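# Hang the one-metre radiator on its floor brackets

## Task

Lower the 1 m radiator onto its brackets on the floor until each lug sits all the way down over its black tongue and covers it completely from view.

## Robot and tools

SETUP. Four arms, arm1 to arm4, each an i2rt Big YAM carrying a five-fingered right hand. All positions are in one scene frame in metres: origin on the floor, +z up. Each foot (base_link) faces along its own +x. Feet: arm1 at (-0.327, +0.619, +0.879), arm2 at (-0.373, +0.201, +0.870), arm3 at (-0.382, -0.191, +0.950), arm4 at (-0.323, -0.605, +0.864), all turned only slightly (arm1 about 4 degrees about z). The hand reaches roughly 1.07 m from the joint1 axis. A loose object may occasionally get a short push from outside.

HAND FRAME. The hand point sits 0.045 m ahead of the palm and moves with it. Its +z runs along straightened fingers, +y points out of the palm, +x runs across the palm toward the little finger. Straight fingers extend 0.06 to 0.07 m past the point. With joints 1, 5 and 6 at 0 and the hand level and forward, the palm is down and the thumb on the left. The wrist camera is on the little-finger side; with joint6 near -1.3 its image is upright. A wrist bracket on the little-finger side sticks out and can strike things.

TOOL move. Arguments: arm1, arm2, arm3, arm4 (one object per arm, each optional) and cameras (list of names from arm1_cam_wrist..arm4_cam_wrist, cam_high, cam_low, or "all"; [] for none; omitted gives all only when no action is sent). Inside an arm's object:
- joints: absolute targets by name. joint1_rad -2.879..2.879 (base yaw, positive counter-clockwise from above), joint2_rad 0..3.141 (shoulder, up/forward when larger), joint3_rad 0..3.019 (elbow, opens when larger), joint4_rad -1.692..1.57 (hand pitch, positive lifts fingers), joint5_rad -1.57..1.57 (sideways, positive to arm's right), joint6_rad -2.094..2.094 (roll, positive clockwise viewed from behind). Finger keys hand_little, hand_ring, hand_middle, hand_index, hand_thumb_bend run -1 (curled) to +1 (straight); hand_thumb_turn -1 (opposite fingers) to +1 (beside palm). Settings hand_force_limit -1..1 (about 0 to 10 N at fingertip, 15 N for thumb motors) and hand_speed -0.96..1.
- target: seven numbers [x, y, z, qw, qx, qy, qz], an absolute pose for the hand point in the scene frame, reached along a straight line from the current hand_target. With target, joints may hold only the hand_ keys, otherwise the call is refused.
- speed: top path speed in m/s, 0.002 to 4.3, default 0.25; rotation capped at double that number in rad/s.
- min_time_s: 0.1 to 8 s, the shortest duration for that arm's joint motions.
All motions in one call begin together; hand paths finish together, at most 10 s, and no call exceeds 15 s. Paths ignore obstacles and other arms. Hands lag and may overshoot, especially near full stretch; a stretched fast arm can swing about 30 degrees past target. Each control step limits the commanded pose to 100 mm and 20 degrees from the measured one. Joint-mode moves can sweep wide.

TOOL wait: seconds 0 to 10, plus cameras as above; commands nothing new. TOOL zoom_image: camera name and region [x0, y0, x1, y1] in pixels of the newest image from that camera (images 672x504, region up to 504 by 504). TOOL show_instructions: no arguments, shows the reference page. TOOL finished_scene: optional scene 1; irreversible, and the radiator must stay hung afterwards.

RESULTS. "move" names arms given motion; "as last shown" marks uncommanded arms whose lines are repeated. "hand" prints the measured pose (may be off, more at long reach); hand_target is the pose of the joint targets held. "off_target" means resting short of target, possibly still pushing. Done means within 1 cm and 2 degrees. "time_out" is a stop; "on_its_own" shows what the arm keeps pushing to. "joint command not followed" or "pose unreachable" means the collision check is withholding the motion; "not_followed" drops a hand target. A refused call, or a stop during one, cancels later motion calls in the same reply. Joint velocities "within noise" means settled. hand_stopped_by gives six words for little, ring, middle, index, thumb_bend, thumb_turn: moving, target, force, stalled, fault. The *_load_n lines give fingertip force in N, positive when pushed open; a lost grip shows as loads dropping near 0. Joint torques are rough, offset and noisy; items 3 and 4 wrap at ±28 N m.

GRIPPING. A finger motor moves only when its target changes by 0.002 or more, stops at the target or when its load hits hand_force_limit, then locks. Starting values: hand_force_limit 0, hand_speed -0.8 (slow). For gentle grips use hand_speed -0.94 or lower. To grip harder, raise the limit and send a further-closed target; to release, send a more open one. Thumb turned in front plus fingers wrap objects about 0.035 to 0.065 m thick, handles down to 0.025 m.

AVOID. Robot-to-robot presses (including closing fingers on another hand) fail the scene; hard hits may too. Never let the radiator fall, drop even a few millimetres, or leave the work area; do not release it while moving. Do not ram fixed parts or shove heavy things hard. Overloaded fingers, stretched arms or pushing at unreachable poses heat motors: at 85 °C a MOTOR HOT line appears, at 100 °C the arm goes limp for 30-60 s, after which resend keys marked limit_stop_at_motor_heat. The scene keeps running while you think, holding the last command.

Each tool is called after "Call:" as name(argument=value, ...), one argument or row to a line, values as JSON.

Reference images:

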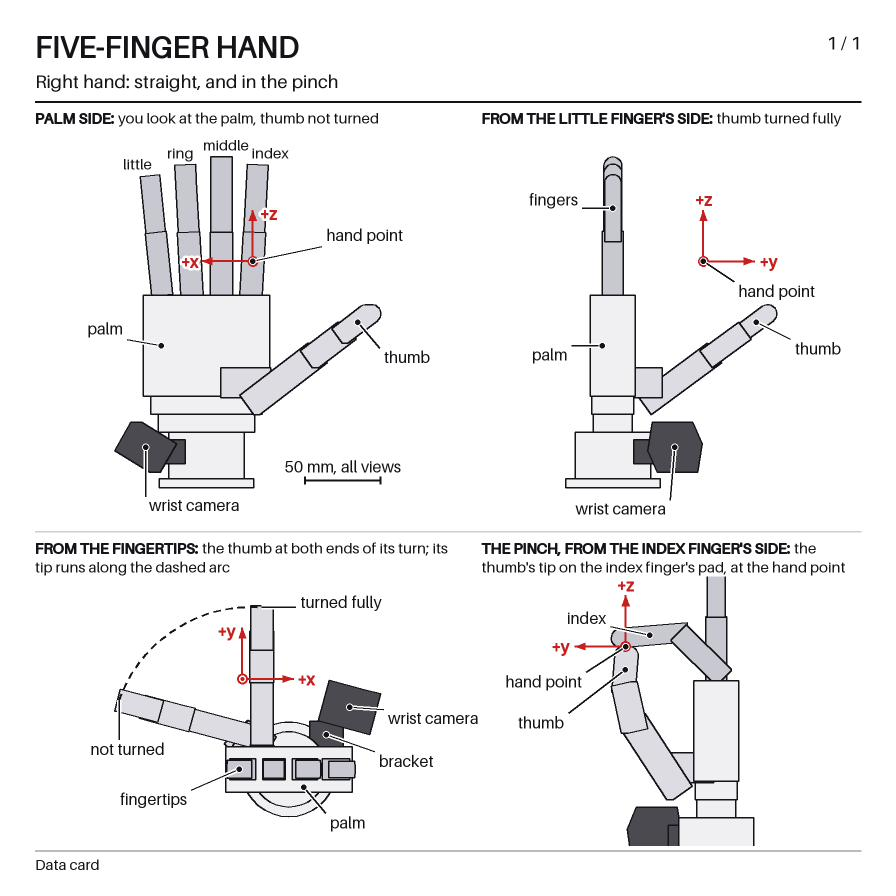

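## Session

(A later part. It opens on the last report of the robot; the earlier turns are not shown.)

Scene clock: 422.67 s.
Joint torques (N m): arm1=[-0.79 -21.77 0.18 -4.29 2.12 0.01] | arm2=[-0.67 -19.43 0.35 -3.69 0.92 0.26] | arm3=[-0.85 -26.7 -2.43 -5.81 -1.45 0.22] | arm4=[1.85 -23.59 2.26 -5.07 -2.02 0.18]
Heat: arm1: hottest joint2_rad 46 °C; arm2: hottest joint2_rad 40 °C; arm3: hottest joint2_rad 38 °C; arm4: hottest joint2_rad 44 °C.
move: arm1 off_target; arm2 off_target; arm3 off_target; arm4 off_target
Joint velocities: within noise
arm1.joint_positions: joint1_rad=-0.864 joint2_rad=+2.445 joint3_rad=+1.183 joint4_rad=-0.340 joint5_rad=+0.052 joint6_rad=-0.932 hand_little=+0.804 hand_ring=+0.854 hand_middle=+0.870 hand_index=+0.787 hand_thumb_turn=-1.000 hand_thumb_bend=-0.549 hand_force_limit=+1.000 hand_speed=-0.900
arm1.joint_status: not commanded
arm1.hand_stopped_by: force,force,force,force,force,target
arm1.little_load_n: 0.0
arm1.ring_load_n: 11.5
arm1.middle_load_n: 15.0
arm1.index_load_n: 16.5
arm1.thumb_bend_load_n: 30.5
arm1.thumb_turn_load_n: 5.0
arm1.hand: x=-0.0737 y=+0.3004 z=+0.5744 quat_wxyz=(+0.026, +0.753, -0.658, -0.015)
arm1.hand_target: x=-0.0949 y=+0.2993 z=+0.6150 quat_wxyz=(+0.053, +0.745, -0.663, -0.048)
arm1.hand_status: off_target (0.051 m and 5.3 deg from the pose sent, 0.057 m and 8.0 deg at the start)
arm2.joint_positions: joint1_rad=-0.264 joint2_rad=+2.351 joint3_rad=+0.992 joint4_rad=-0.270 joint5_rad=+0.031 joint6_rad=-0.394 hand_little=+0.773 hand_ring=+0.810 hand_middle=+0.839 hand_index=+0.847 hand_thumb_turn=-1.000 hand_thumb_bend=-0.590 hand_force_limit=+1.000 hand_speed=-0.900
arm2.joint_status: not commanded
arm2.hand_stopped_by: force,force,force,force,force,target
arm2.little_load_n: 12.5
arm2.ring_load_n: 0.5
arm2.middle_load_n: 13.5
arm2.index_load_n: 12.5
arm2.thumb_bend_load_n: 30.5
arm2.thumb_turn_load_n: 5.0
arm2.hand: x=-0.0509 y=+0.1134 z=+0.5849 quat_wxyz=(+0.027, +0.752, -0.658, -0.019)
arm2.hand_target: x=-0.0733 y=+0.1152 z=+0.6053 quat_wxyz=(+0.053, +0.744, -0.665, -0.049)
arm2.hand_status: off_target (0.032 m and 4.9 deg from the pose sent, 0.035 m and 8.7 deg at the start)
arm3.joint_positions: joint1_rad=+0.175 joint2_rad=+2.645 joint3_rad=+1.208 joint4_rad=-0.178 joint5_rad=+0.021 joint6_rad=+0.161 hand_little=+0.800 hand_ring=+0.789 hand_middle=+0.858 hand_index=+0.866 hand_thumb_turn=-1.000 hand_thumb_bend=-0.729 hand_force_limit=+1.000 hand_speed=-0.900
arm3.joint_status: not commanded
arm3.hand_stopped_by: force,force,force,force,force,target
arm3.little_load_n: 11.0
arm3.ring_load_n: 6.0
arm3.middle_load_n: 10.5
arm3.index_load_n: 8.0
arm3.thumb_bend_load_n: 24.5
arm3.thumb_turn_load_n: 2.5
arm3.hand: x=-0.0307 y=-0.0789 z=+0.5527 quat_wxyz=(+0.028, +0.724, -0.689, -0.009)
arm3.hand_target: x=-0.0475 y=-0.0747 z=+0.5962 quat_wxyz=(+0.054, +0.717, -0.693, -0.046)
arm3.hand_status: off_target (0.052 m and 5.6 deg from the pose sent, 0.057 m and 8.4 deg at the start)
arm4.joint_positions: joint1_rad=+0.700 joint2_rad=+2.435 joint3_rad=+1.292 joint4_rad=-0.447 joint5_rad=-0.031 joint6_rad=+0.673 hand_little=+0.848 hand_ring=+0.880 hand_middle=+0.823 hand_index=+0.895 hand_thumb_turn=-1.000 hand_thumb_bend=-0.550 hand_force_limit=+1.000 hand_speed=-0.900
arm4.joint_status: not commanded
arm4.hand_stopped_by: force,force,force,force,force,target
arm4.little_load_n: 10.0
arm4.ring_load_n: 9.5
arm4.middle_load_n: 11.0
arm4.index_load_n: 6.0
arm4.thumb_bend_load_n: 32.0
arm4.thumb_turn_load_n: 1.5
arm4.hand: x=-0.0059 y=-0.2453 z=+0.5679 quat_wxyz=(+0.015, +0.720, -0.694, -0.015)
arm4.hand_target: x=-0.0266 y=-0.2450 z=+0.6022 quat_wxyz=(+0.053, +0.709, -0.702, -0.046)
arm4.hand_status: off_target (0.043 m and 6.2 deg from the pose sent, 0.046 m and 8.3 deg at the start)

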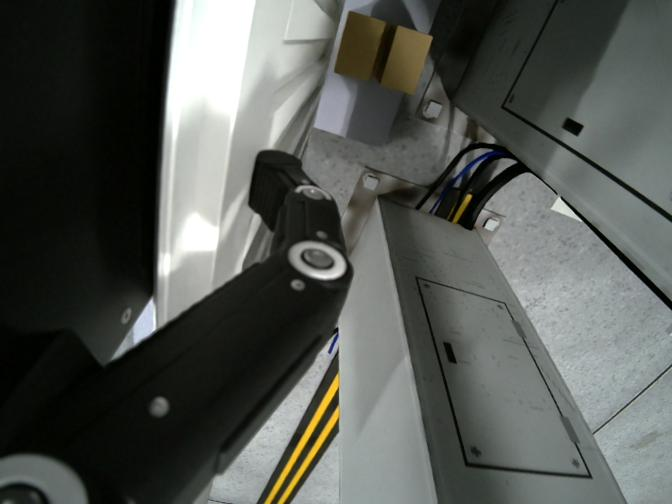

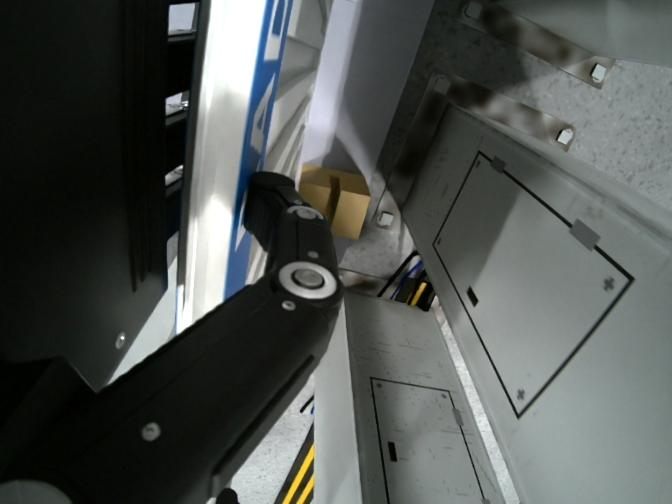

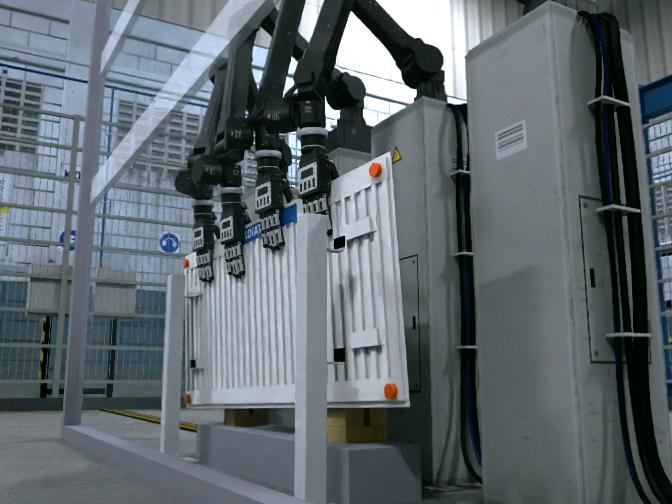

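Call:
move(
  arm1={"target": [-0.097, 0.2990, 0.648, 0.054, 0.745, -0.665, -0.050], "speed": 0.05},
  arm2={"target": [-0.075, 0.115, 0.640, 0.054, 0.744, -0.666, -0.050], "speed": 0.05},
  arm3={"target": [-0.049, -0.0745, 0.612, 0.056, 0.718, -0.693, -0.048], "speed": 0.05},
  arm4={"target": [-0.029, -0.2457, 0.610, 0.056, 0.710, -0.702, -0.048], "speed": 0.05},
  cameras=["arm1_cam_wrist", "arm2_cam_wrist", "cam_low"],
)

Call:
zoom_image(
  camera="cam_low",
  region=[280, 140, 440, 440],
)

Scene clock: 424.40 s.
Joint torques (N m): arm1=[-1.14 -24.29 -1.36 -4.59 2.18 -0.02] | arm2=[-0.97 -24.12 -2.06 -4.63 0.9 0.27] | arm3=[-0.44 -27.87 -3.64 -5.5 -1.18 0.32] | arm4=[2.2 -24.64 1.74 -5.09 -1.81 0.27]
Heat: arm1: hottest joint2_rad 46 °C; arm2: hottest joint2_rad 40 °C; arm3: hottest joint2_rad 38 °C; arm4: hottest joint2_rad 44 °C.
move: arm1 off_target; arm2 off_target; arm3 off_target; arm4 off_target
Joint velocities: within noise
arm1.joint_positions: joint1_rad=-0.864 joint2_rad=+2.424 joint3_rad=+1.183 joint4_rad=-0.369 joint5_rad=+0.051 joint6_rad=-0.931 hand_little=+0.804 hand_ring=+0.854 hand_middle=+0.870 hand_index=+0.787 hand_thumb_turn=-1.000 hand_thumb_bend=-0.549 hand_force_limit=+1.000 hand_speed=-0.900
arm1.joint_status: not commanded
arm1.hand_stopped_by: force,force,force,force,force,target
arm1.little_load_n: 0.0
arm1.ring_load_n: 12.0
arm1.middle_load_n: 15.5
arm1.index_load_n: 16.5
arm1.thumb_bend_load_n: 31.0
arm1.thumb_turn_load_n: 3.5
arm1.hand: x=-0.0726 y=+0.2997 z=+0.5844 quat_wxyz=(+0.025, +0.753, -0.658, -0.019)
arm1.hand_target: x=-0.0957 y=+0.2994 z=+0.6382 quat_wxyz=(+0.053, +0.745, -0.663, -0.049)
arm1.hand_status: off_target (0.068 m and 5.0 deg from the pose sent, 0.077 m and 5.3 deg at the start)
arm2.joint_positions: joint1_rad=-0.264 joint2_rad=+2.332 joint3_rad=+0.992 joint4_rad=-0.295 joint5_rad=+0.031 joint6_rad=-0.394 hand_little=+0.773 hand_ring=+0.810 hand_middle=+0.839 hand_index=+0.847 hand_thumb_turn=-1.000 hand_thumb_bend=-0.590 hand_force_limit=+1.000 hand_speed=-0.900
arm2.joint_status: not commanded
arm2.hand_stopped_by: force,force,force,force,force,target
arm2.little_load_n: 14.5
arm2.ring_load_n: 0.5
arm2.middle_load_n: 14.5
arm2.index_load_n: 13.5
arm2.thumb_bend_load_n: 30.5
arm2.thumb_turn_load_n: 2.5
arm2.hand: x=-0.0503 y=+0.1131 z=+0.5927 quat_wxyz=(+0.029, +0.752, -0.658, -0.022)
arm2.hand_target: x=-0.0745 y=+0.1154 z=+0.6326 quat_wxyz=(+0.053, +0.744, -0.665, -0.049)
arm2.hand_status: off_target (0.053 m and 4.5 deg from the pose sent, 0.060 m and 4.9 deg at the start)
arm3.joint_positions: joint1_rad=+0.171 joint2_rad=+2.636 joint3_rad=+1.208 joint4_rad=-0.193 joint5_rad=+0.015 joint6_rad=+0.152 hand_little=+0.800 hand_ring=+0.789 hand_middle=+0.858 hand_index=+0.866 hand_thumb_turn=-1.000 hand_thumb_bend=-0.729 hand_force_limit=+1.000 hand_speed=-0.900
arm3.joint_status: not commanded
arm3.hand_stopped_by: force,force,force,force,force,target
arm3.little_load_n: 11.0
arm3.ring_load_n: 6.5
arm3.middle_load_n: 11.0
arm3.index_load_n: 8.5
arm3.thumb_bend_load_n: 25.0
arm3.thumb_turn_load_n: 1.5
arm3.hand: x=-0.0303 y=-0.0798 z=+0.5569 quat_wxyz=(+0.029, +0.725, -0.688, -0.014)
arm3.hand_target: x=-0.0487 y=-0.0749 z=+0.6043 quat_wxyz=(+0.055, +0.717, -0.693, -0.046)
arm3.hand_status: off_target (0.058 m and 5.1 deg from the pose sent, 0.062 m and 5.6 deg at the start)
arm4.joint_positions: joint1_rad=+0.695 joint2_rad=+2.435 joint3_rad=+1.293 joint4_rad=-0.452 joint5_rad=-0.038 joint6_rad=+0.665 hand_little=+0.848 hand_ring=+0.880 hand_middle=+0.823 hand_index=+0.895 hand_thumb_turn=-1.000 hand_thumb_bend=-0.550 hand_force_limit=+1.000 hand_speed=-0.900
arm4.joint_status: not commanded
arm4.hand_stopped_by: force,force,force,force,force,target
arm4.little_load_n: 9.5
arm4.ring_load_n: 10.0
arm4.middle_load_n: 12.0
arm4.index_load_n: 7.0
arm4.thumb_bend_load_n: 33.5
arm4.thumb_turn_load_n: 0.5
arm4.hand: x=-0.0058 y=-0.2467 z=+0.5690 quat_wxyz=(+0.017, +0.721, -0.693, -0.019)
arm4.hand_target: x=-0.0275 y=-0.2452 z=+0.6064 quat_wxyz=(+0.053, +0.709, -0.702, -0.046)
arm4.hand_status: off_target (0.047 m and 5.8 deg from the pose sent, 0.048 m and 6.1 deg at the start)

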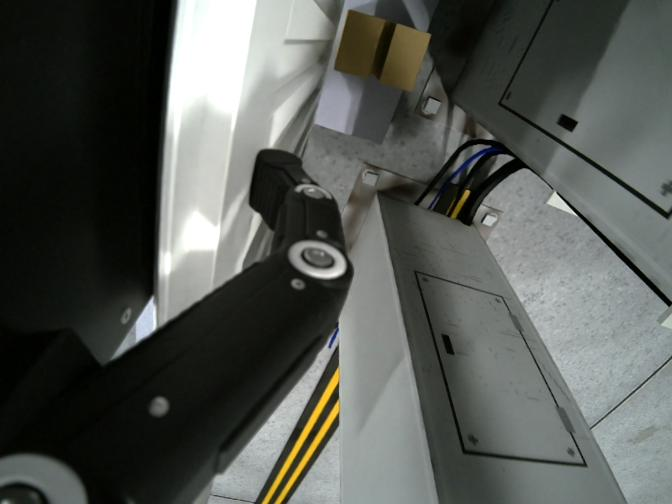

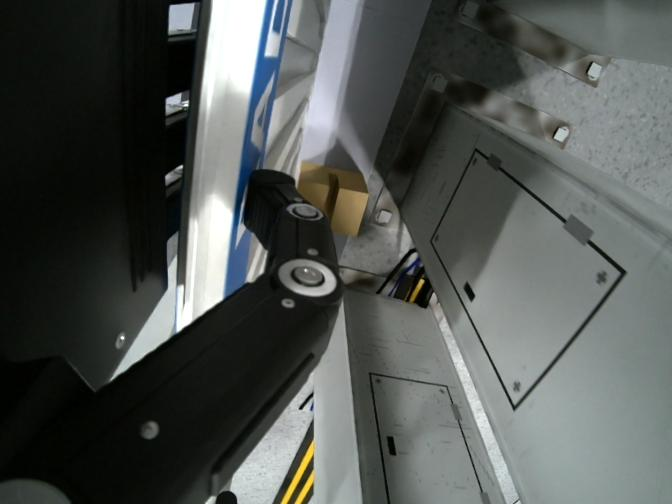

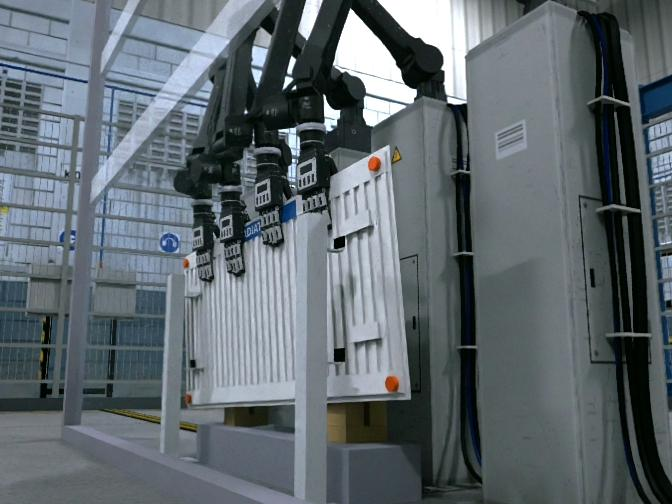

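Scaled by 1.680 from the camera's image (finer frame: 960x720).

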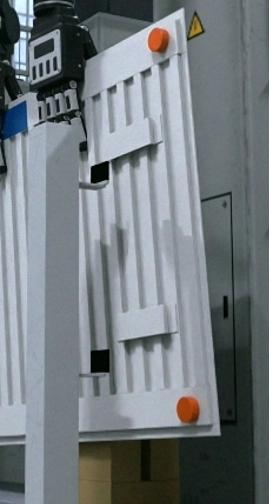

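Call:
move(
  arm1={"target": [-0.090, 0.2990, 0.662, 0.054, 0.743, -0.666, -0.050], "speed": 0.05},
  arm2={"target": [-0.070, 0.115, 0.650, 0.054, 0.742, -0.667, -0.050], "speed": 0.05},
  arm3={"target": [-0.046, -0.0745, 0.622, 0.056, 0.717, -0.694, -0.048], "speed": 0.05},
  arm4={"target": [-0.028, -0.2457, 0.612, 0.056, 0.710, -0.702, -0.048], "speed": 0.05},
  cameras=["arm2_cam_wrist", "cam_low"],
)

Call:
zoom_image(
  camera="cam_low",
  region=[280, 140, 440, 440],
)

Scene clock: 433.20 s.
Joint torques (N m): arm1=[-0.15 -25.11 -0.83 -4.82 2.24 0.09] | arm2=[-0.67 -24.47 -1.47 -4.82 1.02 0.33] | arm3=[-0.32 -28.92 -4.01 -5.5 -0.99 0.38] | arm4=[2.02 -24.88 1.7 -5.05 -1.62 0.31]
Heat: arm1: hottest joint2_rad 48 °C; arm2: hottest joint2_rad 41 °C; arm3: hottest joint2_rad 38 °C; arm4: hottest joint2_rad 45 °C.
move: arm1 off_target; arm2 off_target; arm3 off_target; arm4 off_target
Joint velocities: within noise
arm1.joint_positions: joint1_rad=-0.864 joint2_rad=+2.403 joint3_rad=+1.183 joint4_rad=-0.396 joint5_rad=+0.049 joint6_rad=-0.926 hand_little=+0.804 hand_ring=+0.854 hand_middle=+0.870 hand_index=+0.787 hand_thumb_turn=-1.000 hand_thumb_bend=-0.549 hand_force_limit=+1.000 hand_speed=-0.900
arm1.joint_status: not commanded
arm1.hand_stopped_by: force,force,force,force,force,target
arm1.little_load_n: 0.0
arm1.ring_load_n: 12.5
arm1.middle_load_n: 15.5
arm1.index_load_n: 16.0
arm1.thumb_bend_load_n: 31.0
arm1.thumb_turn_load_n: 2.0
arm1.hand: x=-0.0708 y=+0.2990 z=+0.5946 quat_wxyz=(+0.024, +0.751, -0.660, -0.021)
arm1.hand_target: x=-0.0891 y=+0.2991 z=+0.6516 quat_wxyz=(+0.054, +0.743, -0.665, -0.048)
arm1.hand_status: off_target (0.070 m and 4.9 deg from the pose sent, 0.079 m and 5.1 deg at the start)
arm2.joint_positions: joint1_rad=-0.265 joint2_rad=+2.314 joint3_rad=+0.992 joint4_rad=-0.317 joint5_rad=+0.027 joint6_rad=-0.394 hand_little=+0.773 hand_ring=+0.810 hand_middle=+0.839 hand_index=+0.847 hand_thumb_turn=-1.000 hand_thumb_bend=-0.590 hand_force_limit=+1.000 hand_speed=-0.900
arm2.joint_status: not commanded
arm2.hand_stopped_by: force,force,force,force,force,target
arm2.little_load_n: 15.0
arm2.ring_load_n: 0.5
arm2.middle_load_n: 15.0
arm2.index_load_n: 14.0
arm2.thumb_bend_load_n: 30.5
arm2.thumb_turn_load_n: 1.0
arm2.hand: x=-0.0489 y=+0.1133 z=+0.6004 quat_wxyz=(+0.028, +0.752, -0.658, -0.025)
arm2.hand_target: x=-0.0697 y=+0.1153 z=+0.6423 quat_wxyz=(+0.053, +0.742, -0.666, -0.049)
arm2.hand_status: off_target (0.054 m and 4.4 deg from the pose sent, 0.061 m and 4.6 deg at the start)
arm3.joint_positions: joint1_rad=+0.167 joint2_rad=+2.625 joint3_rad=+1.208 joint4_rad=-0.210 joint5_rad=+0.011 joint6_rad=+0.147 hand_little=+0.800 hand_ring=+0.789 hand_middle=+0.858 hand_index=+0.866 hand_thumb_turn=-1.000 hand_thumb_bend=-0.729 hand_force_limit=+1.000 hand_speed=-0.900
arm3.joint_status: not commanded
arm3.hand_stopped_by: force,force,force,force,force,target
arm3.little_load_n: 11.5
arm3.ring_load_n: 7.0
arm3.middle_load_n: 12.0
arm3.index_load_n: 9.5
arm3.thumb_bend_load_n: 26.0
arm3.thumb_turn_load_n: 1.0
arm3.hand: x=-0.0292 y=-0.0803 z=+0.5620 quat_wxyz=(+0.030, +0.725, -0.687, -0.017)
arm3.hand_target: x=-0.0460 y=-0.0749 z=+0.6129 quat_wxyz=(+0.055, +0.717, -0.694, -0.047)
arm3.hand_status: off_target (0.063 m and 4.8 deg from the pose sent, 0.067 m and 5.1 deg at the start)
arm4.joint_positions: joint1_rad=+0.691 joint2_rad=+2.432 joint3_rad=+1.293 joint4_rad=-0.457 joint5_rad=-0.044 joint6_rad=+0.660 hand_little=+0.848 hand_ring=+0.880 hand_middle=+0.823 hand_index=+0.895 hand_thumb_turn=-1.000 hand_thumb_bend=-0.550 hand_force_limit=+1.000 hand_speed=-0.900
arm4.joint_status: not commanded
arm4.hand_stopped_by: force,force,force,force,force,target
arm4.little_load_n: 9.5
arm4.ring_load_n: 10.0
arm4.middle_load_n: 12.0
arm4.index_load_n: 8.0
arm4.thumb_bend_load_n: 34.5
arm4.thumb_turn_load_n: 0.0
arm4.hand: x=-0.0051 y=-0.2475 z=+0.5709 quat_wxyz=(+0.017, +0.721, -0.692, -0.022)
arm4.hand_target: x=-0.0265 y=-0.2453 z=+0.6084 quat_wxyz=(+0.053, +0.709, -0.702, -0.047)
arm4.hand_status: off_target (0.047 m and 5.6 deg from the pose sent, 0.048 m and 5.8 deg at the start)

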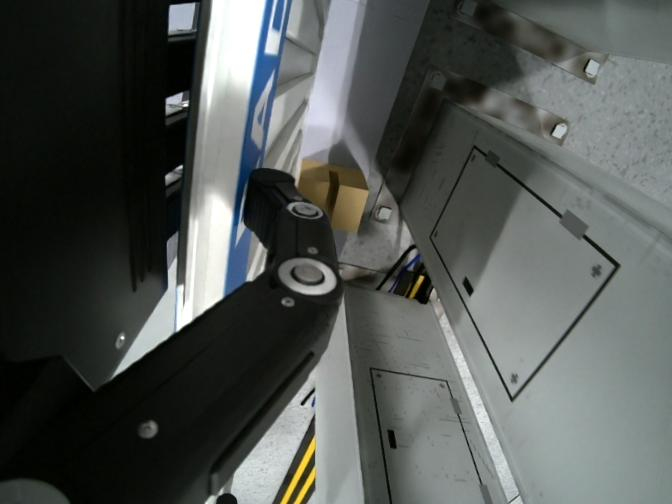

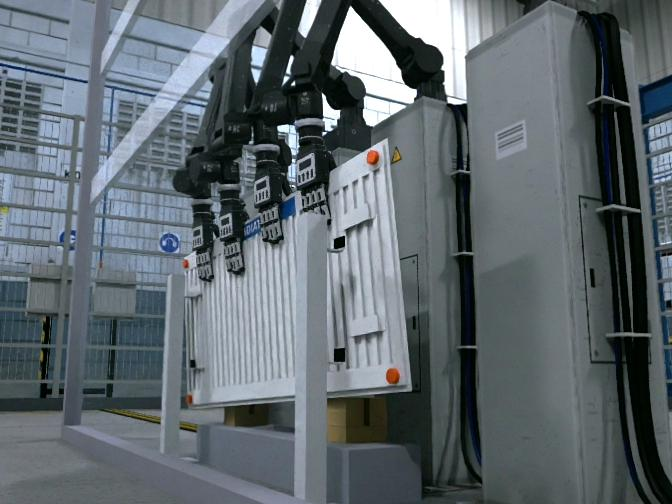

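Scaled by 1.680 from the camera's image (finer frame: 960x720).

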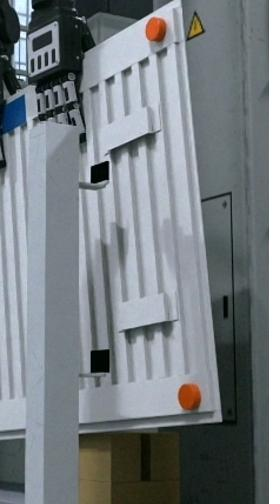

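Call:
move(
  arm1={"target": [-0.063, 0.2985, 0.664, 0.054, 0.737, -0.672, -0.050], "speed": 0.05},
  arm2={"target": [-0.051, 0.115, 0.650, 0.054, 0.736, -0.673, -0.050], "speed": 0.05},
  arm3={"target": [-0.039, -0.0745, 0.620, 0.056, 0.711, -0.699, -0.048], "speed": 0.05},
  arm4={"target": [-0.027, -0.2457, 0.610, 0.056, 0.704, -0.707, -0.048], "speed": 0.05},
  cameras=["arm2_cam_wrist", "cam_low"],
)

Call:
zoom_image(
  camera="cam_low",
  region=[280, 140, 440, 440],
)

Scene clock: 435.87 s.
Joint torques (N m): arm1=[1.55 -24.59 0.96 -4.82 1.91 0.34] | arm2=[0.09 -23.71 0.59 -4.57 1.08 0.51] | arm3=[-0.5 -28.1 -2.5 -5.86 -0.89 0.44] | arm4=[2.73 -23.88 1.8 -5.03 -1.49 0.43]
Heat: arm1: hottest joint2_rad 47 °C; arm2: hottest joint2_rad 42 °C; arm3: hottest joint2_rad 39 °C; arm4: hottest joint2_rad 45 °C.
move: arm1 off_target; arm2 off_target; arm3 off_target; arm4 off_target
Joint velocities: within noise
arm1.joint_positions: joint1_rad=-0.849 joint2_rad=+2.403 joint3_rad=+1.223 joint4_rad=-0.450 joint5_rad=+0.054 joint6_rad=-0.897 hand_little=+0.804 hand_ring=+0.854 hand_middle=+0.870 hand_index=+0.787 hand_thumb_turn=-1.000 hand_thumb_bend=-0.548 hand_force_limit=+1.000 hand_speed=-0.900
arm1.joint_status: not commanded
arm1.hand_stopped_by: force,force,force,force,force,target
arm1.little_load_n: 0.0
arm1.ring_load_n: 13.5
arm1.middle_load_n: 16.0
arm1.index_load_n: 15.5
arm1.thumb_bend_load_n: 33.0
arm1.thumb_turn_load_n: 2.0
arm1.hand: x=-0.0590 y=+0.2965 z=+0.6014 quat_wxyz=(+0.027, +0.746, -0.665, -0.028)
arm1.hand_target: x=-0.0631 y=+0.2982 z=+0.6561 quat_wxyz=(+0.054, +0.738, -0.671, -0.047)
arm1.hand_status: off_target (0.063 m and 4.2 deg from the pose sent, 0.070 m and 5.2 deg at the start)
arm2.joint_positions: joint1_rad=-0.265 joint2_rad=+2.314 joint3_rad=+1.023 joint4_rad=-0.367 joint5_rad=+0.023 joint6_rad=-0.387 hand_little=+0.773 hand_ring=+0.810 hand_middle=+0.839 hand_index=+0.847 hand_thumb_turn=-1.000 hand_thumb_bend=-0.590 hand_force_limit=+1.000 hand_speed=-0.900
arm2.joint_status: not commanded
arm2.hand_stopped_by: force,force,force,force,force,target
arm2.little_load_n: 14.5
arm2.ring_load_n: 0.5
arm2.middle_load_n: 15.0
arm2.index_load_n: 14.0
arm2.thumb_bend_load_n: 31.0
arm2.thumb_turn_load_n: 1.5
arm2.hand: x=-0.0418 y=+0.1126 z=+0.6051 quat_wxyz=(+0.030, +0.749, -0.661, -0.033)
arm2.hand_target: x=-0.0513 y=+0.1149 z=+0.6445 quat_wxyz=(+0.053, +0.737, -0.673, -0.048)
arm2.hand_status: off_target (0.046 m and 3.9 deg from the pose sent, 0.050 m and 4.9 deg at the start)
arm3.joint_positions: joint1_rad=+0.164 joint2_rad=+2.620 joint3_rad=+1.208 joint4_rad=-0.214 joint5_rad=+0.008 joint6_rad=+0.152 hand_little=+0.800 hand_ring=+0.789 hand_middle=+0.858 hand_index=+0.866 hand_thumb_turn=-1.000 hand_thumb_bend=-0.729 hand_force_limit=+1.000 hand_speed=-0.900
arm3.joint_status: not commanded
arm3.hand_stopped_by: force,force,force,force,force,target
arm3.little_load_n: 11.5
arm3.ring_load_n: 7.0
arm3.middle_load_n: 11.5
arm3.index_load_n: 9.0
arm3.thumb_bend_load_n: 23.0
arm3.thumb_turn_load_n: 1.5
arm3.hand: x=-0.0269 y=-0.0805 z=+0.5643 quat_wxyz=(+0.029, +0.723, -0.690, -0.018)
arm3.hand_target: x=-0.0390 y=-0.0749 z=+0.6126 quat_wxyz=(+0.054, +0.711, -0.699, -0.046)
arm3.hand_status: off_target (0.057 m and 5.0 deg from the pose sent, 0.059 m and 5.1 deg at the start)
arm4.joint_positions: joint1_rad=+0.686 joint2_rad=+2.430 joint3_rad=+1.293 joint4_rad=-0.457 joint5_rad=-0.048 joint6_rad=+0.660 hand_little=+0.848 hand_ring=+0.880 hand_middle=+0.823 hand_index=+0.895 hand_thumb_turn=-1.000 hand_thumb_bend=-0.550 hand_force_limit=+1.000 hand_speed=-0.900
arm4.joint_status: not commanded
arm4.hand_stopped_by: force,force,force,force,force,target
arm4.little_load_n: 8.0
arm4.ring_load_n: 9.0
arm4.middle_load_n: 11.0
arm4.index_load_n: 7.5
arm4.thumb_bend_load_n: 30.0
arm4.thumb_turn_load_n: 0.0
arm4.hand: x=-0.0036 y=-0.2480 z=+0.5717 quat_wxyz=(+0.017, +0.719, -0.694, -0.024)
arm4.hand_target: x=-0.0256 y=-0.2455 z=+0.6066 quat_wxyz=(+0.053, +0.704, -0.707, -0.046)
arm4.hand_status: off_target (0.045 m and 5.8 deg from the pose sent, 0.045 m and 5.9 deg at the start)

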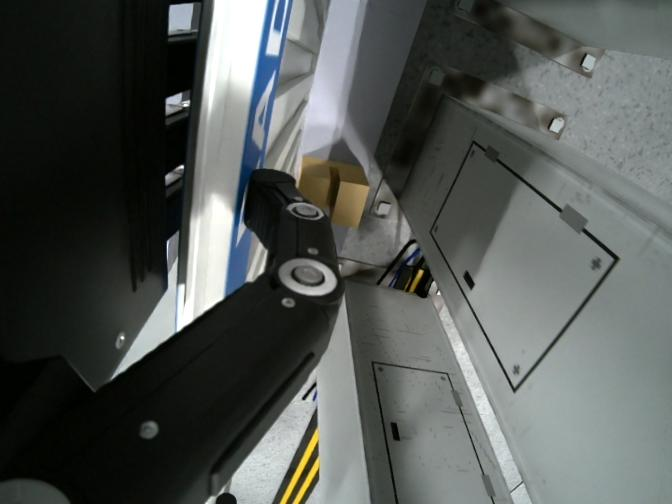

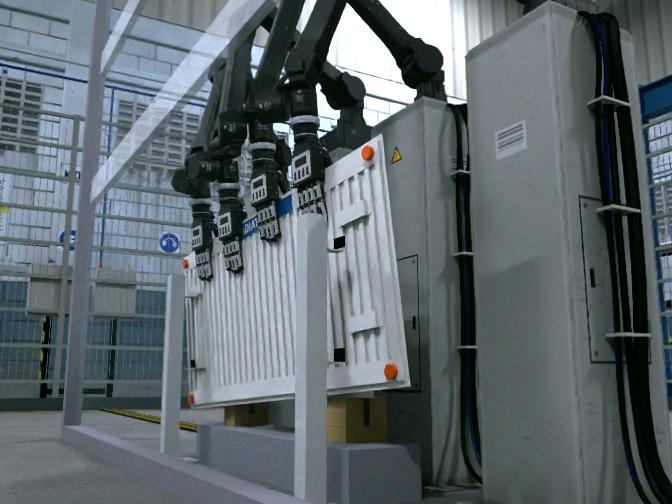

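Scaled by 1.680 from the camera's image (finer frame: 960x720).

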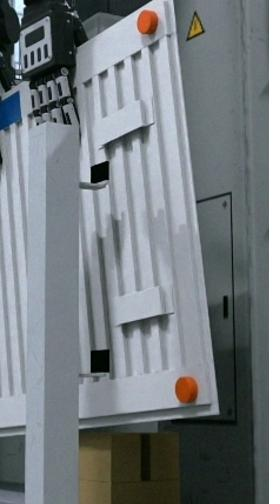

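Call:
move(
  arm1={"target": [-0.035, 0.2985, 0.662, 0.054, 0.733, -0.676, -0.050], "speed": 0.05},
  arm2={"target": [-0.031, 0.115, 0.648, 0.054, 0.732, -0.677, -0.050], "speed": 0.05},
  arm3={"target": [-0.030, -0.0745, 0.618, 0.056, 0.707, -0.703, -0.048], "speed": 0.05},
  arm4={"target": [-0.025, -0.2457, 0.610, 0.056, 0.700, -0.711, -0.048], "speed": 0.05},
  cameras=["arm2_cam_wrist", "cam_low"],
)

Call:
zoom_image(
  camera="cam_low",
  region=[280, 140, 440, 440],
)

Scene clock: 437.43 s.
Joint torques (N m): arm1=[2.55 -23.41 2.8 -4.33 1.45 0.48] | arm2=[0.38 -23.06 2.28 -4.19 1.05 0.54] | arm3=[-0.44 -27.69 -1.8 -5.48 -0.7 0.36] | arm4=[2.84 -24.35 1.5 -5.07 -1.23 0.32]
Heat: arm1: hottest joint2_rad 47 °C; arm2: hottest joint2_rad 42 °C; arm3: hottest joint2_rad 39 °C; arm4: hottest joint2_rad 45 °C.
move: arm1 off_target; arm2 off_target; arm3 off_target; arm4 off_target
Joint velocities: within noise
arm1.joint_positions: joint1_rad=-0.825 joint2_rad=+2.413 joint3_rad=+1.270 joint4_rad=-0.510 joint5_rad=+0.064 joint6_rad=-0.861 hand_little=+0.804 hand_ring=+0.854 hand_middle=+0.870 hand_index=+0.787 hand_thumb_turn=-1.000 hand_thumb_bend=-0.548 hand_force_limit=+1.000 hand_speed=-0.900
arm1.joint_status: not commanded
arm1.hand_stopped_by: force,force,force,force,force,target
arm1.little_load_n: 0.0
arm1.ring_load_n: 14.0
arm1.middle_load_n: 16.5
arm1.index_load_n: 15.5
arm1.thumb_bend_load_n: 35.0
arm1.thumb_turn_load_n: 3.0
arm1.hand: x=-0.0448 y=+0.2977 z=+0.6061 quat_wxyz=(+0.032, +0.742, -0.668, -0.038)
arm1.hand_target: x=-0.0357 y=+0.2984 z=+0.6564 quat_wxyz=(+0.054, +0.734, -0.676, -0.047)
arm1.hand_status: off_target (0.057 m and 3.1 deg from the pose sent, 0.065 m and 4.5 deg at the start)
arm2.joint_positions: joint1_rad=-0.260 joint2_rad=+2.319 joint3_rad=+1.067 joint4_rad=-0.416 joint5_rad=+0.022 joint6_rad=-0.368 hand_little=+0.773 hand_ring=+0.810 hand_middle=+0.839 hand_index=+0.847 hand_thumb_turn=-1.000 hand_thumb_bend=-0.590 hand_force_limit=+1.000 hand_speed=-0.900
arm2.joint_status: not commanded
arm2.hand_stopped_by: force,force,force,force,force,target
arm2.little_load_n: 14.5
arm2.ring_load_n: 0.5
arm2.middle_load_n: 15.0
arm2.index_load_n: 14.0
arm2.thumb_bend_load_n: 30.5
arm2.thumb_turn_load_n: 1.5
arm2.hand: x=-0.0289 y=+0.1124 z=+0.6089 quat_wxyz=(+0.032, +0.744, -0.666, -0.038)
arm2.hand_target: x=-0.0312 y=+0.1149 z=+0.6444 quat_wxyz=(+0.053, +0.733, -0.677, -0.048)
arm2.hand_status: off_target (0.039 m and 3.4 deg from the pose sent, 0.044 m and 4.3 deg at the start)
arm3.joint_positions: joint1_rad=+0.158 joint2_rad=+2.620 joint3_rad=+1.228 joint4_rad=-0.244 joint5_rad=+0.003 joint6_rad=+0.165 hand_little=+0.800 hand_ring=+0.789 hand_middle=+0.858 hand_index=+0.866 hand_thumb_turn=-1.000 hand_thumb_bend=-0.729 hand_force_limit=+1.000 hand_speed=-0.900
arm3.joint_status: not commanded
arm3.hand_stopped_by: force,force,force,force,force,target
arm3.little_load_n: 11.0
arm3.ring_load_n: 6.0
arm3.middle_load_n: 10.0
arm3.index_load_n: 8.0
arm3.thumb_bend_load_n: 22.5
arm3.thumb_turn_load_n: 1.5
arm3.hand: x=-0.0208 y=-0.0798 z=+0.5663 quat_wxyz=(+0.031, +0.716, -0.697, -0.022)
arm3.hand_target: x=-0.0302 y=-0.0747 z=+0.6118 quat_wxyz=(+0.054, +0.707, -0.703, -0.046)
arm3.hand_status: off_target (0.053 m and 4.3 deg from the pose sent, 0.054 m and 5.2 deg at the start)
arm4.joint_positions: joint1_rad=+0.679 joint2_rad=+2.430 joint3_rad=+1.298 joint4_rad=-0.463 joint5_rad=-0.055 joint6_rad=+0.679 hand_little=+0.848 hand_ring=+0.880 hand_middle=+0.823 hand_index=+0.895 hand_thumb_turn=-1.000 hand_thumb_bend=-0.550 hand_force_limit=+1.000 hand_speed=-0.900
arm4.joint_status: not commanded
arm4.hand_stopped_by: force,force,force,force,force,target
arm4.little_load_n: 9.0
arm4.ring_load_n: 7.5
arm4.middle_load_n: 8.0
arm4.index_load_n: 2.0
arm4.thumb_bend_load_n: 29.0
arm4.thumb_turn_load_n: 0.0
arm4.hand: x=+0.0000 y=-0.2473 z=+0.5730 quat_wxyz=(+0.017, +0.710, -0.704, -0.027)
arm4.hand_target: x=-0.0237 y=-0.2456 z=+0.6066 quat_wxyz=(+0.054, +0.700, -0.711, -0.047)
arm4.hand_status: off_target (0.045 m and 5.3 deg from the pose sent, 0.044 m and 6.1 deg at the start)

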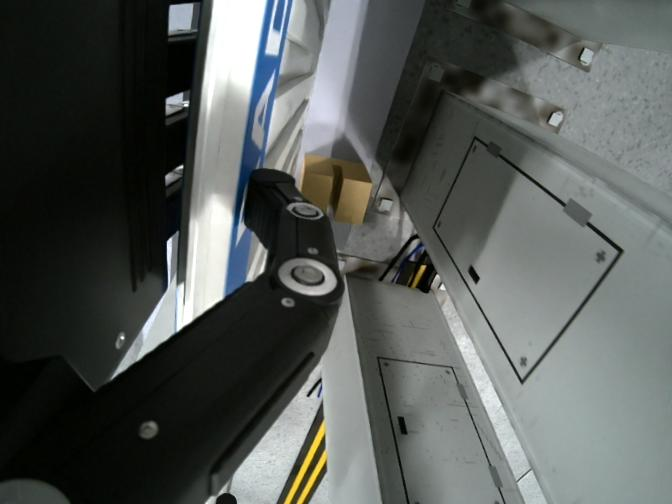

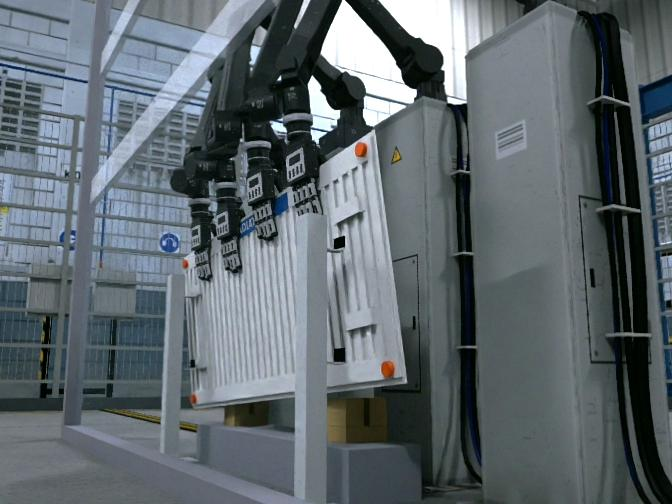

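Scaled by 1.680 from the camera's image (finer frame: 960x720).

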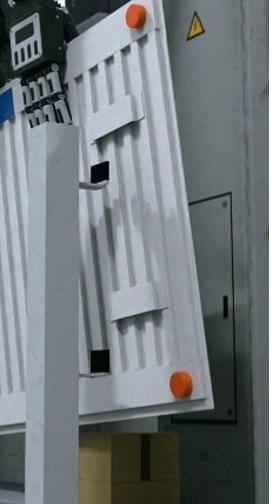

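Call:
move(
  arm1={"target": [-0.010, 0.2985, 0.658, 0.050, 0.731, -0.678, -0.046], "speed": 0.05},
  arm2={"target": [-0.013, 0.115, 0.645, 0.050, 0.730, -0.679, -0.046], "speed": 0.05},
  arm3={"target": [-0.022, -0.0745, 0.616, 0.052, 0.705, -0.705, -0.044], "speed": 0.05},
  arm4={"target": [-0.024, -0.2457, 0.610, 0.052, 0.698, -0.713, -0.044], "speed": 0.05},
  cameras=["arm2_cam_wrist", "cam_low"],
)

Call:
zoom_image(
  camera="cam_low",
  region=[280, 140, 440, 440],
)

Scene clock: 439.27 s.
Joint torques (N m): arm1=[3.25 -22.95 4.25 -3.88 0.74 0.54] | arm2=[0.85 -22.95 3.85 -3.69 0.84 0.55] | arm3=[-0.56 -27.46 -1.33 -5.19 -0.63 0.18] | arm4=[3.19 -24.35 1.05 -4.49 -1.07 0.28]
Heat: arm1: hottest joint2_rad 48 °C; arm2: hottest joint2_rad 42 °C; arm3: hottest joint2_rad 40 °C; arm4: hottest joint2_rad 45 °C.
move: arm1 off_target; arm2 off_target; arm3 off_target; arm4 off_target
Joint velocities: within noise
arm1.joint_positions: joint1_rad=-0.807 joint2_rad=+2.430 joint3_rad=+1.311 joint4_rad=-0.552 joint5_rad=+0.073 joint6_rad=-0.834 hand_little=+0.804 hand_ring=+0.854 hand_middle=+0.870 hand_index=+0.787 hand_thumb_turn=-1.000 hand_thumb_bend=-0.547 hand_force_limit=+1.000 hand_speed=-0.900
arm1.joint_status: not commanded
arm1.hand_stopped_by: force,force,force,force,force,target
arm1.little_load_n: 0.0
arm1.ring_load_n: 13.0
arm1.middle_load_n: 16.5
arm1.index_load_n: 15.5
arm1.thumb_bend_load_n: 39.0
arm1.thumb_turn_load_n: 4.0
arm1.hand: x=-0.0345 y=+0.2985 z=+0.6061 quat_wxyz=(+0.038, +0.739, -0.671, -0.047)
arm1.hand_target: x=-0.0113 y=+0.2988 z=+0.6537 quat_wxyz=(+0.049, +0.732, -0.678, -0.043)
arm1.hand_status: off_target (0.057 m and 1.9 deg from the pose sent, 0.063 m and 2.8 deg at the start)
arm2.joint_positions: joint1_rad=-0.256 joint2_rad=+2.330 joint3_rad=+1.097 joint4_rad=-0.446 joint5_rad=+0.022 joint6_rad=-0.355 hand_little=+0.773 hand_ring=+0.810 hand_middle=+0.839 hand_index=+0.847 hand_thumb_turn=-1.000 hand_thumb_bend=-0.590 hand_force_limit=+1.000 hand_speed=-0.900
arm2.joint_status: not commanded
arm2.hand_stopped_by: force,force,force,force,force,target
arm2.little_load_n: 14.0
arm2.ring_load_n: 0.0
arm2.middle_load_n: 14.5
arm2.index_load_n: 14.0
arm2.thumb_bend_load_n: 30.5
arm2.thumb_turn_load_n: 2.0
arm2.hand: x=-0.0217 y=+0.1131 z=+0.6088 quat_wxyz=(+0.035, +0.741, -0.669, -0.042)
arm2.hand_target: x=-0.0137 y=+0.1150 z=+0.6423 quat_wxyz=(+0.049, +0.731, -0.679, -0.044)
arm2.hand_status: off_target (0.037 m and 2.4 deg from the pose sent, 0.040 m and 3.1 deg at the start)
arm3.joint_positions: joint1_rad=+0.156 joint2_rad=+2.620 joint3_rad=+1.239 joint4_rad=-0.252 joint5_rad=+0.003 joint6_rad=+0.183 hand_little=+0.800 hand_ring=+0.789 hand_middle=+0.858 hand_index=+0.866 hand_thumb_turn=-1.000 hand_thumb_bend=-0.729 hand_force_limit=+1.000 hand_speed=-0.900
arm3.joint_status: not commanded
arm3.hand_stopped_by: force,force,force,force,force,target
arm3.little_load_n: 10.5
arm3.ring_load_n: 4.5
arm3.middle_load_n: 8.5
arm3.index_load_n: 5.5
arm3.thumb_bend_load_n: 21.5
arm3.thumb_turn_load_n: 1.5
arm3.hand: x=-0.0152 y=-0.0784 z=+0.5668 quat_wxyz=(+0.030, +0.709, -0.704, -0.021)
arm3.hand_target: x=-0.0223 y=-0.0746 z=+0.6105 quat_wxyz=(+0.051, +0.705, -0.706, -0.043)
arm3.hand_status: off_target (0.050 m and 3.7 deg from the pose sent, 0.050 m and 3.8 deg at the start)
arm4.joint_positions: joint1_rad=+0.675 joint2_rad=+2.430 joint3_rad=+1.299 joint4_rad=-0.463 joint5_rad=-0.055 joint6_rad=+0.691 hand_little=+0.848 hand_ring=+0.879 hand_middle=+0.822 hand_index=+0.894 hand_thumb_turn=-1.000 hand_thumb_bend=-0.550 hand_force_limit=+1.000 hand_speed=-0.900
arm4.joint_status: not commanded
arm4.hand_stopped_by: force,force,force,force,force,target
arm4.little_load_n: 5.0
arm4.ring_load_n: 1.5
arm4.middle_load_n: 2.5
arm4.index_load_n: 0.0
arm4.thumb_bend_load_n: 30.0
arm4.thumb_turn_load_n: 0.0
arm4.hand: x=+0.0023 y=-0.2473 z=+0.5732 quat_wxyz=(+0.017, +0.705, -0.709, -0.027)
arm4.hand_target: x=-0.0226 y=-0.2457 z=+0.6064 quat_wxyz=(+0.050, +0.698, -0.713, -0.043)
arm4.hand_status: off_target (0.045 m and 4.6 deg from the pose sent, 0.044 m and 4.8 deg at the start)

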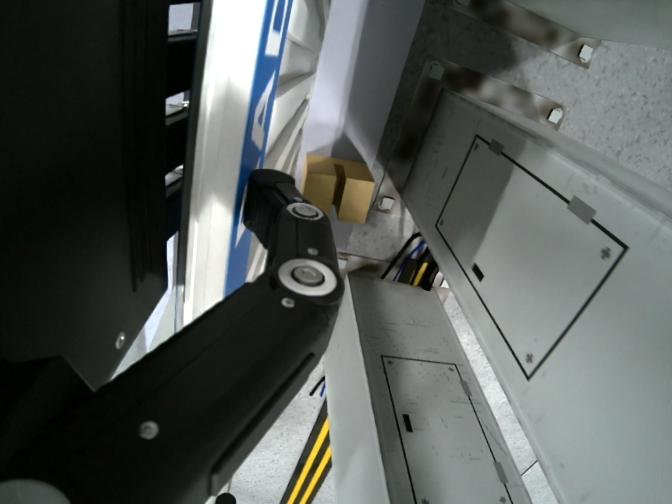

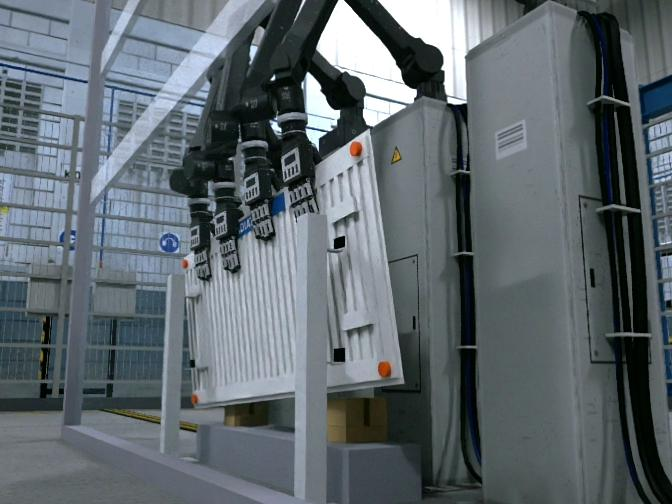

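Scaled by 1.680 from the camera's image (finer frame: 960x720).

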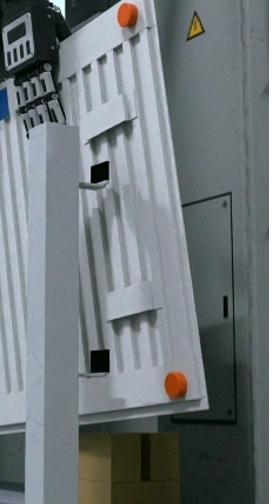

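Call:
move(
  arm1={"target": [0.006, 0.2985, 0.642, 0.046, 0.730, -0.679, -0.042], "speed": 0.05},
  arm2={"target": [0.000, 0.115, 0.632, 0.046, 0.729, -0.680, -0.042], "speed": 0.05},
  arm3={"target": [-0.016, -0.0745, 0.606, 0.048, 0.704, -0.706, -0.040], "speed": 0.05},
  arm4={"target": [-0.024, -0.2457, 0.604, 0.048, 0.698, -0.713, -0.040], "speed": 0.05},
  cameras=["arm1_cam_wrist", "cam_low"],
)

Call:
zoom_image(
  camera="cam_low",
  region=[280, 140, 440, 440],
)

Scene clock: 440.80 s.
Joint torques (N m): arm1=[3.96 -21.6 5.76 -2.93 0.07 0.56] | arm2=[1.08 -20.95 6.57 -3.56 0.76 0.55] | arm3=[-0.79 -26.23 -0.36 -4.55 -0.56 0.19] | arm4=[3.37 -24.06 0.87 -3.78 -0.83 0.29]
Heat: arm1: hottest joint2_rad 48 °C; arm2: hottest joint2_rad 42 °C; arm3: hottest joint2_rad 40 °C; arm4: hottest joint2_rad 45 °C.
move: arm1 off_target; arm2 off_target; arm3 off_target; arm4 off_target
Joint velocities: within noise
arm1.joint_positions: joint1_rad=-0.797 joint2_rad=+2.452 joint3_rad=+1.338 joint4_rad=-0.574 joint5_rad=+0.082 joint6_rad=-0.817 hand_little=+0.804 hand_ring=+0.854 hand_middle=+0.870 hand_index=+0.787 hand_thumb_turn=-1.000 hand_thumb_bend=-0.517 hand_force_limit=+1.000 hand_speed=-0.900
arm1.joint_status: not commanded
arm1.hand_stopped_by: force,force,force,force,force,target
arm1.little_load_n: 0.0
arm1.ring_load_n: 11.5
arm1.middle_load_n: 15.0
arm1.index_load_n: 12.5
arm1.thumb_bend_load_n: 39.5
arm1.thumb_turn_load_n: 6.0
arm1.hand: x=-0.0312 y=+0.3002 z=+0.6014 quat_wxyz=(+0.043, +0.737, -0.673, -0.055)
arm1.hand_target: x=+0.0044 y=+0.2994 z=+0.6398 quat_wxyz=(+0.045, +0.731, -0.679, -0.040)
arm1.hand_status: off_target (0.055 m and 1.9 deg from the pose sent, 0.054 m and 1.8 deg at the start)
arm2.joint_positions: joint1_rad=-0.255 joint2_rad=+2.340 joint3_rad=+1.102 joint4_rad=-0.443 joint5_rad=+0.020 joint6_rad=-0.349 hand_little=+0.773 hand_ring=+0.810 hand_middle=+0.840 hand_index=+0.847 hand_thumb_turn=-1.000 hand_thumb_bend=-0.590 hand_force_limit=+1.000 hand_speed=-0.900
arm2.joint_status: not commanded
arm2.hand_stopped_by: force,force,force,force,force,target
arm2.little_load_n: 16.0
arm2.ring_load_n: 1.0
arm2.middle_load_n: 16.0
arm2.index_load_n: 15.0
arm2.thumb_bend_load_n: 28.5
arm2.thumb_turn_load_n: 3.0
arm2.hand: x=-0.0212 y=+0.1140 z=+0.6054 quat_wxyz=(+0.035, +0.739, -0.671, -0.043)
arm2.hand_target: x=-0.0007 y=+0.1152 z=+0.6312 quat_wxyz=(+0.044, +0.730, -0.681, -0.040)
arm2.hand_status: off_target (0.034 m and 2.0 deg from the pose sent, 0.032 m and 2.3 deg at the start)
arm3.joint_positions: joint1_rad=+0.156 joint2_rad=+2.626 joint3_rad=+1.248 joint4_rad=-0.256 joint5_rad=+0.004 joint6_rad=+0.183 hand_little=+0.800 hand_ring=+0.789 hand_middle=+0.858 hand_index=+0.866 hand_thumb_turn=-1.000 hand_thumb_bend=-0.729 hand_force_limit=+1.000 hand_speed=-0.900
arm3.joint_status: not commanded
arm3.hand_stopped_by: force,force,force,force,force,target
arm3.little_load_n: 10.0
arm3.ring_load_n: 4.5
arm3.middle_load_n: 8.0
arm3.index_load_n: 5.0
arm3.thumb_bend_load_n: 22.0
arm3.thumb_turn_load_n: 3.0
arm3.hand: x=-0.0137 y=-0.0783 z=+0.5648 quat_wxyz=(+0.031, +0.709, -0.704, -0.021)
arm3.hand_target: x=-0.0163 y=-0.0746 z=+0.6022 quat_wxyz=(+0.047, +0.705, -0.707, -0.039)
arm3.hand_status: off_target (0.041 m and 3.0 deg from the pose sent, 0.039 m and 3.1 deg at the start)
arm4.joint_positions: joint1_rad=+0.675 joint2_rad=+2.432 joint3_rad=+1.299 joint4_rad=-0.463 joint5_rad=-0.053 joint6_rad=+0.692 hand_little=+0.848 hand_ring=+0.879 hand_middle=+0.822 hand_index=+0.894 hand_thumb_turn=-1.000 hand_thumb_bend=-0.550 hand_force_limit=+1.000 hand_speed=-0.900
arm4.joint_status: not commanded
arm4.hand_stopped_by: force,force,force,force,force,target
arm4.little_load_n: 3.5
arm4.ring_load_n: 0.5
arm4.middle_load_n: 1.0
arm4.index_load_n: 0.0
arm4.thumb_bend_load_n: 30.5
arm4.thumb_turn_load_n: 0.0
arm4.hand: x=+0.0021 y=-0.2477 z=+0.5726 quat_wxyz=(+0.017, +0.704, -0.709, -0.026)
arm4.hand_target: x=-0.0227 y=-0.2459 z=+0.6010 quat_wxyz=(+0.047, +0.698, -0.713, -0.039)
arm4.hand_status: off_target (0.041 m and 4.0 deg from the pose sent, 0.040 m and 4.0 deg at the start)

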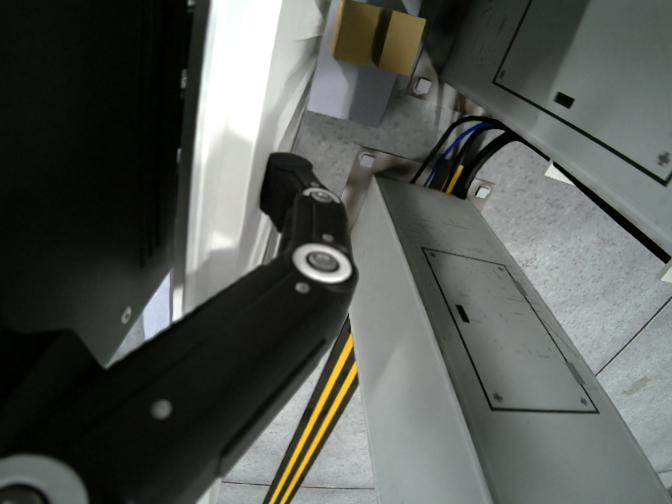

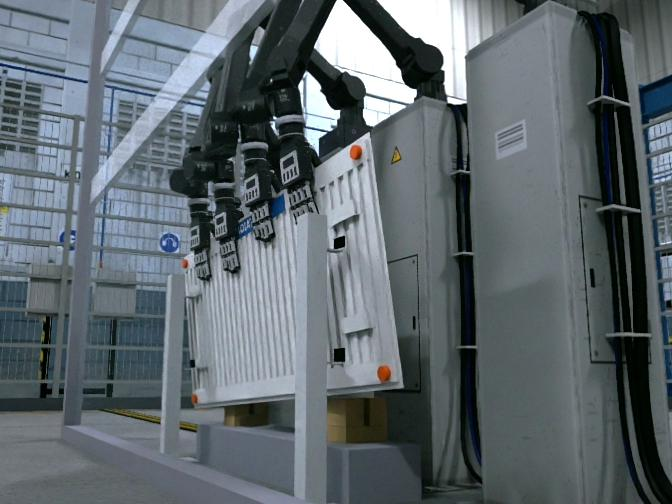

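Scaled by 1.680 from the camera's image (finer frame: 960x720).

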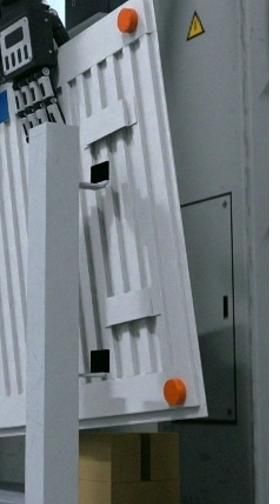

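Call:
zoom_image(
  camera="cam_low",
  region=[150, 240, 230, 420],
)

Call:
zoom_image(
  camera="cam_low",
  region=[310, 180, 380, 270],
)

Scaled by 2.800 from the camera's image (finer frame: 960x720).

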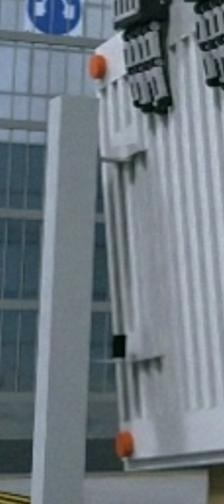

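Scaled by 5.600 from the camera's image (finer frame: 960x720).

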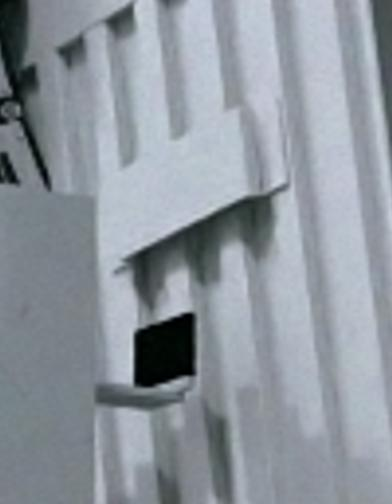

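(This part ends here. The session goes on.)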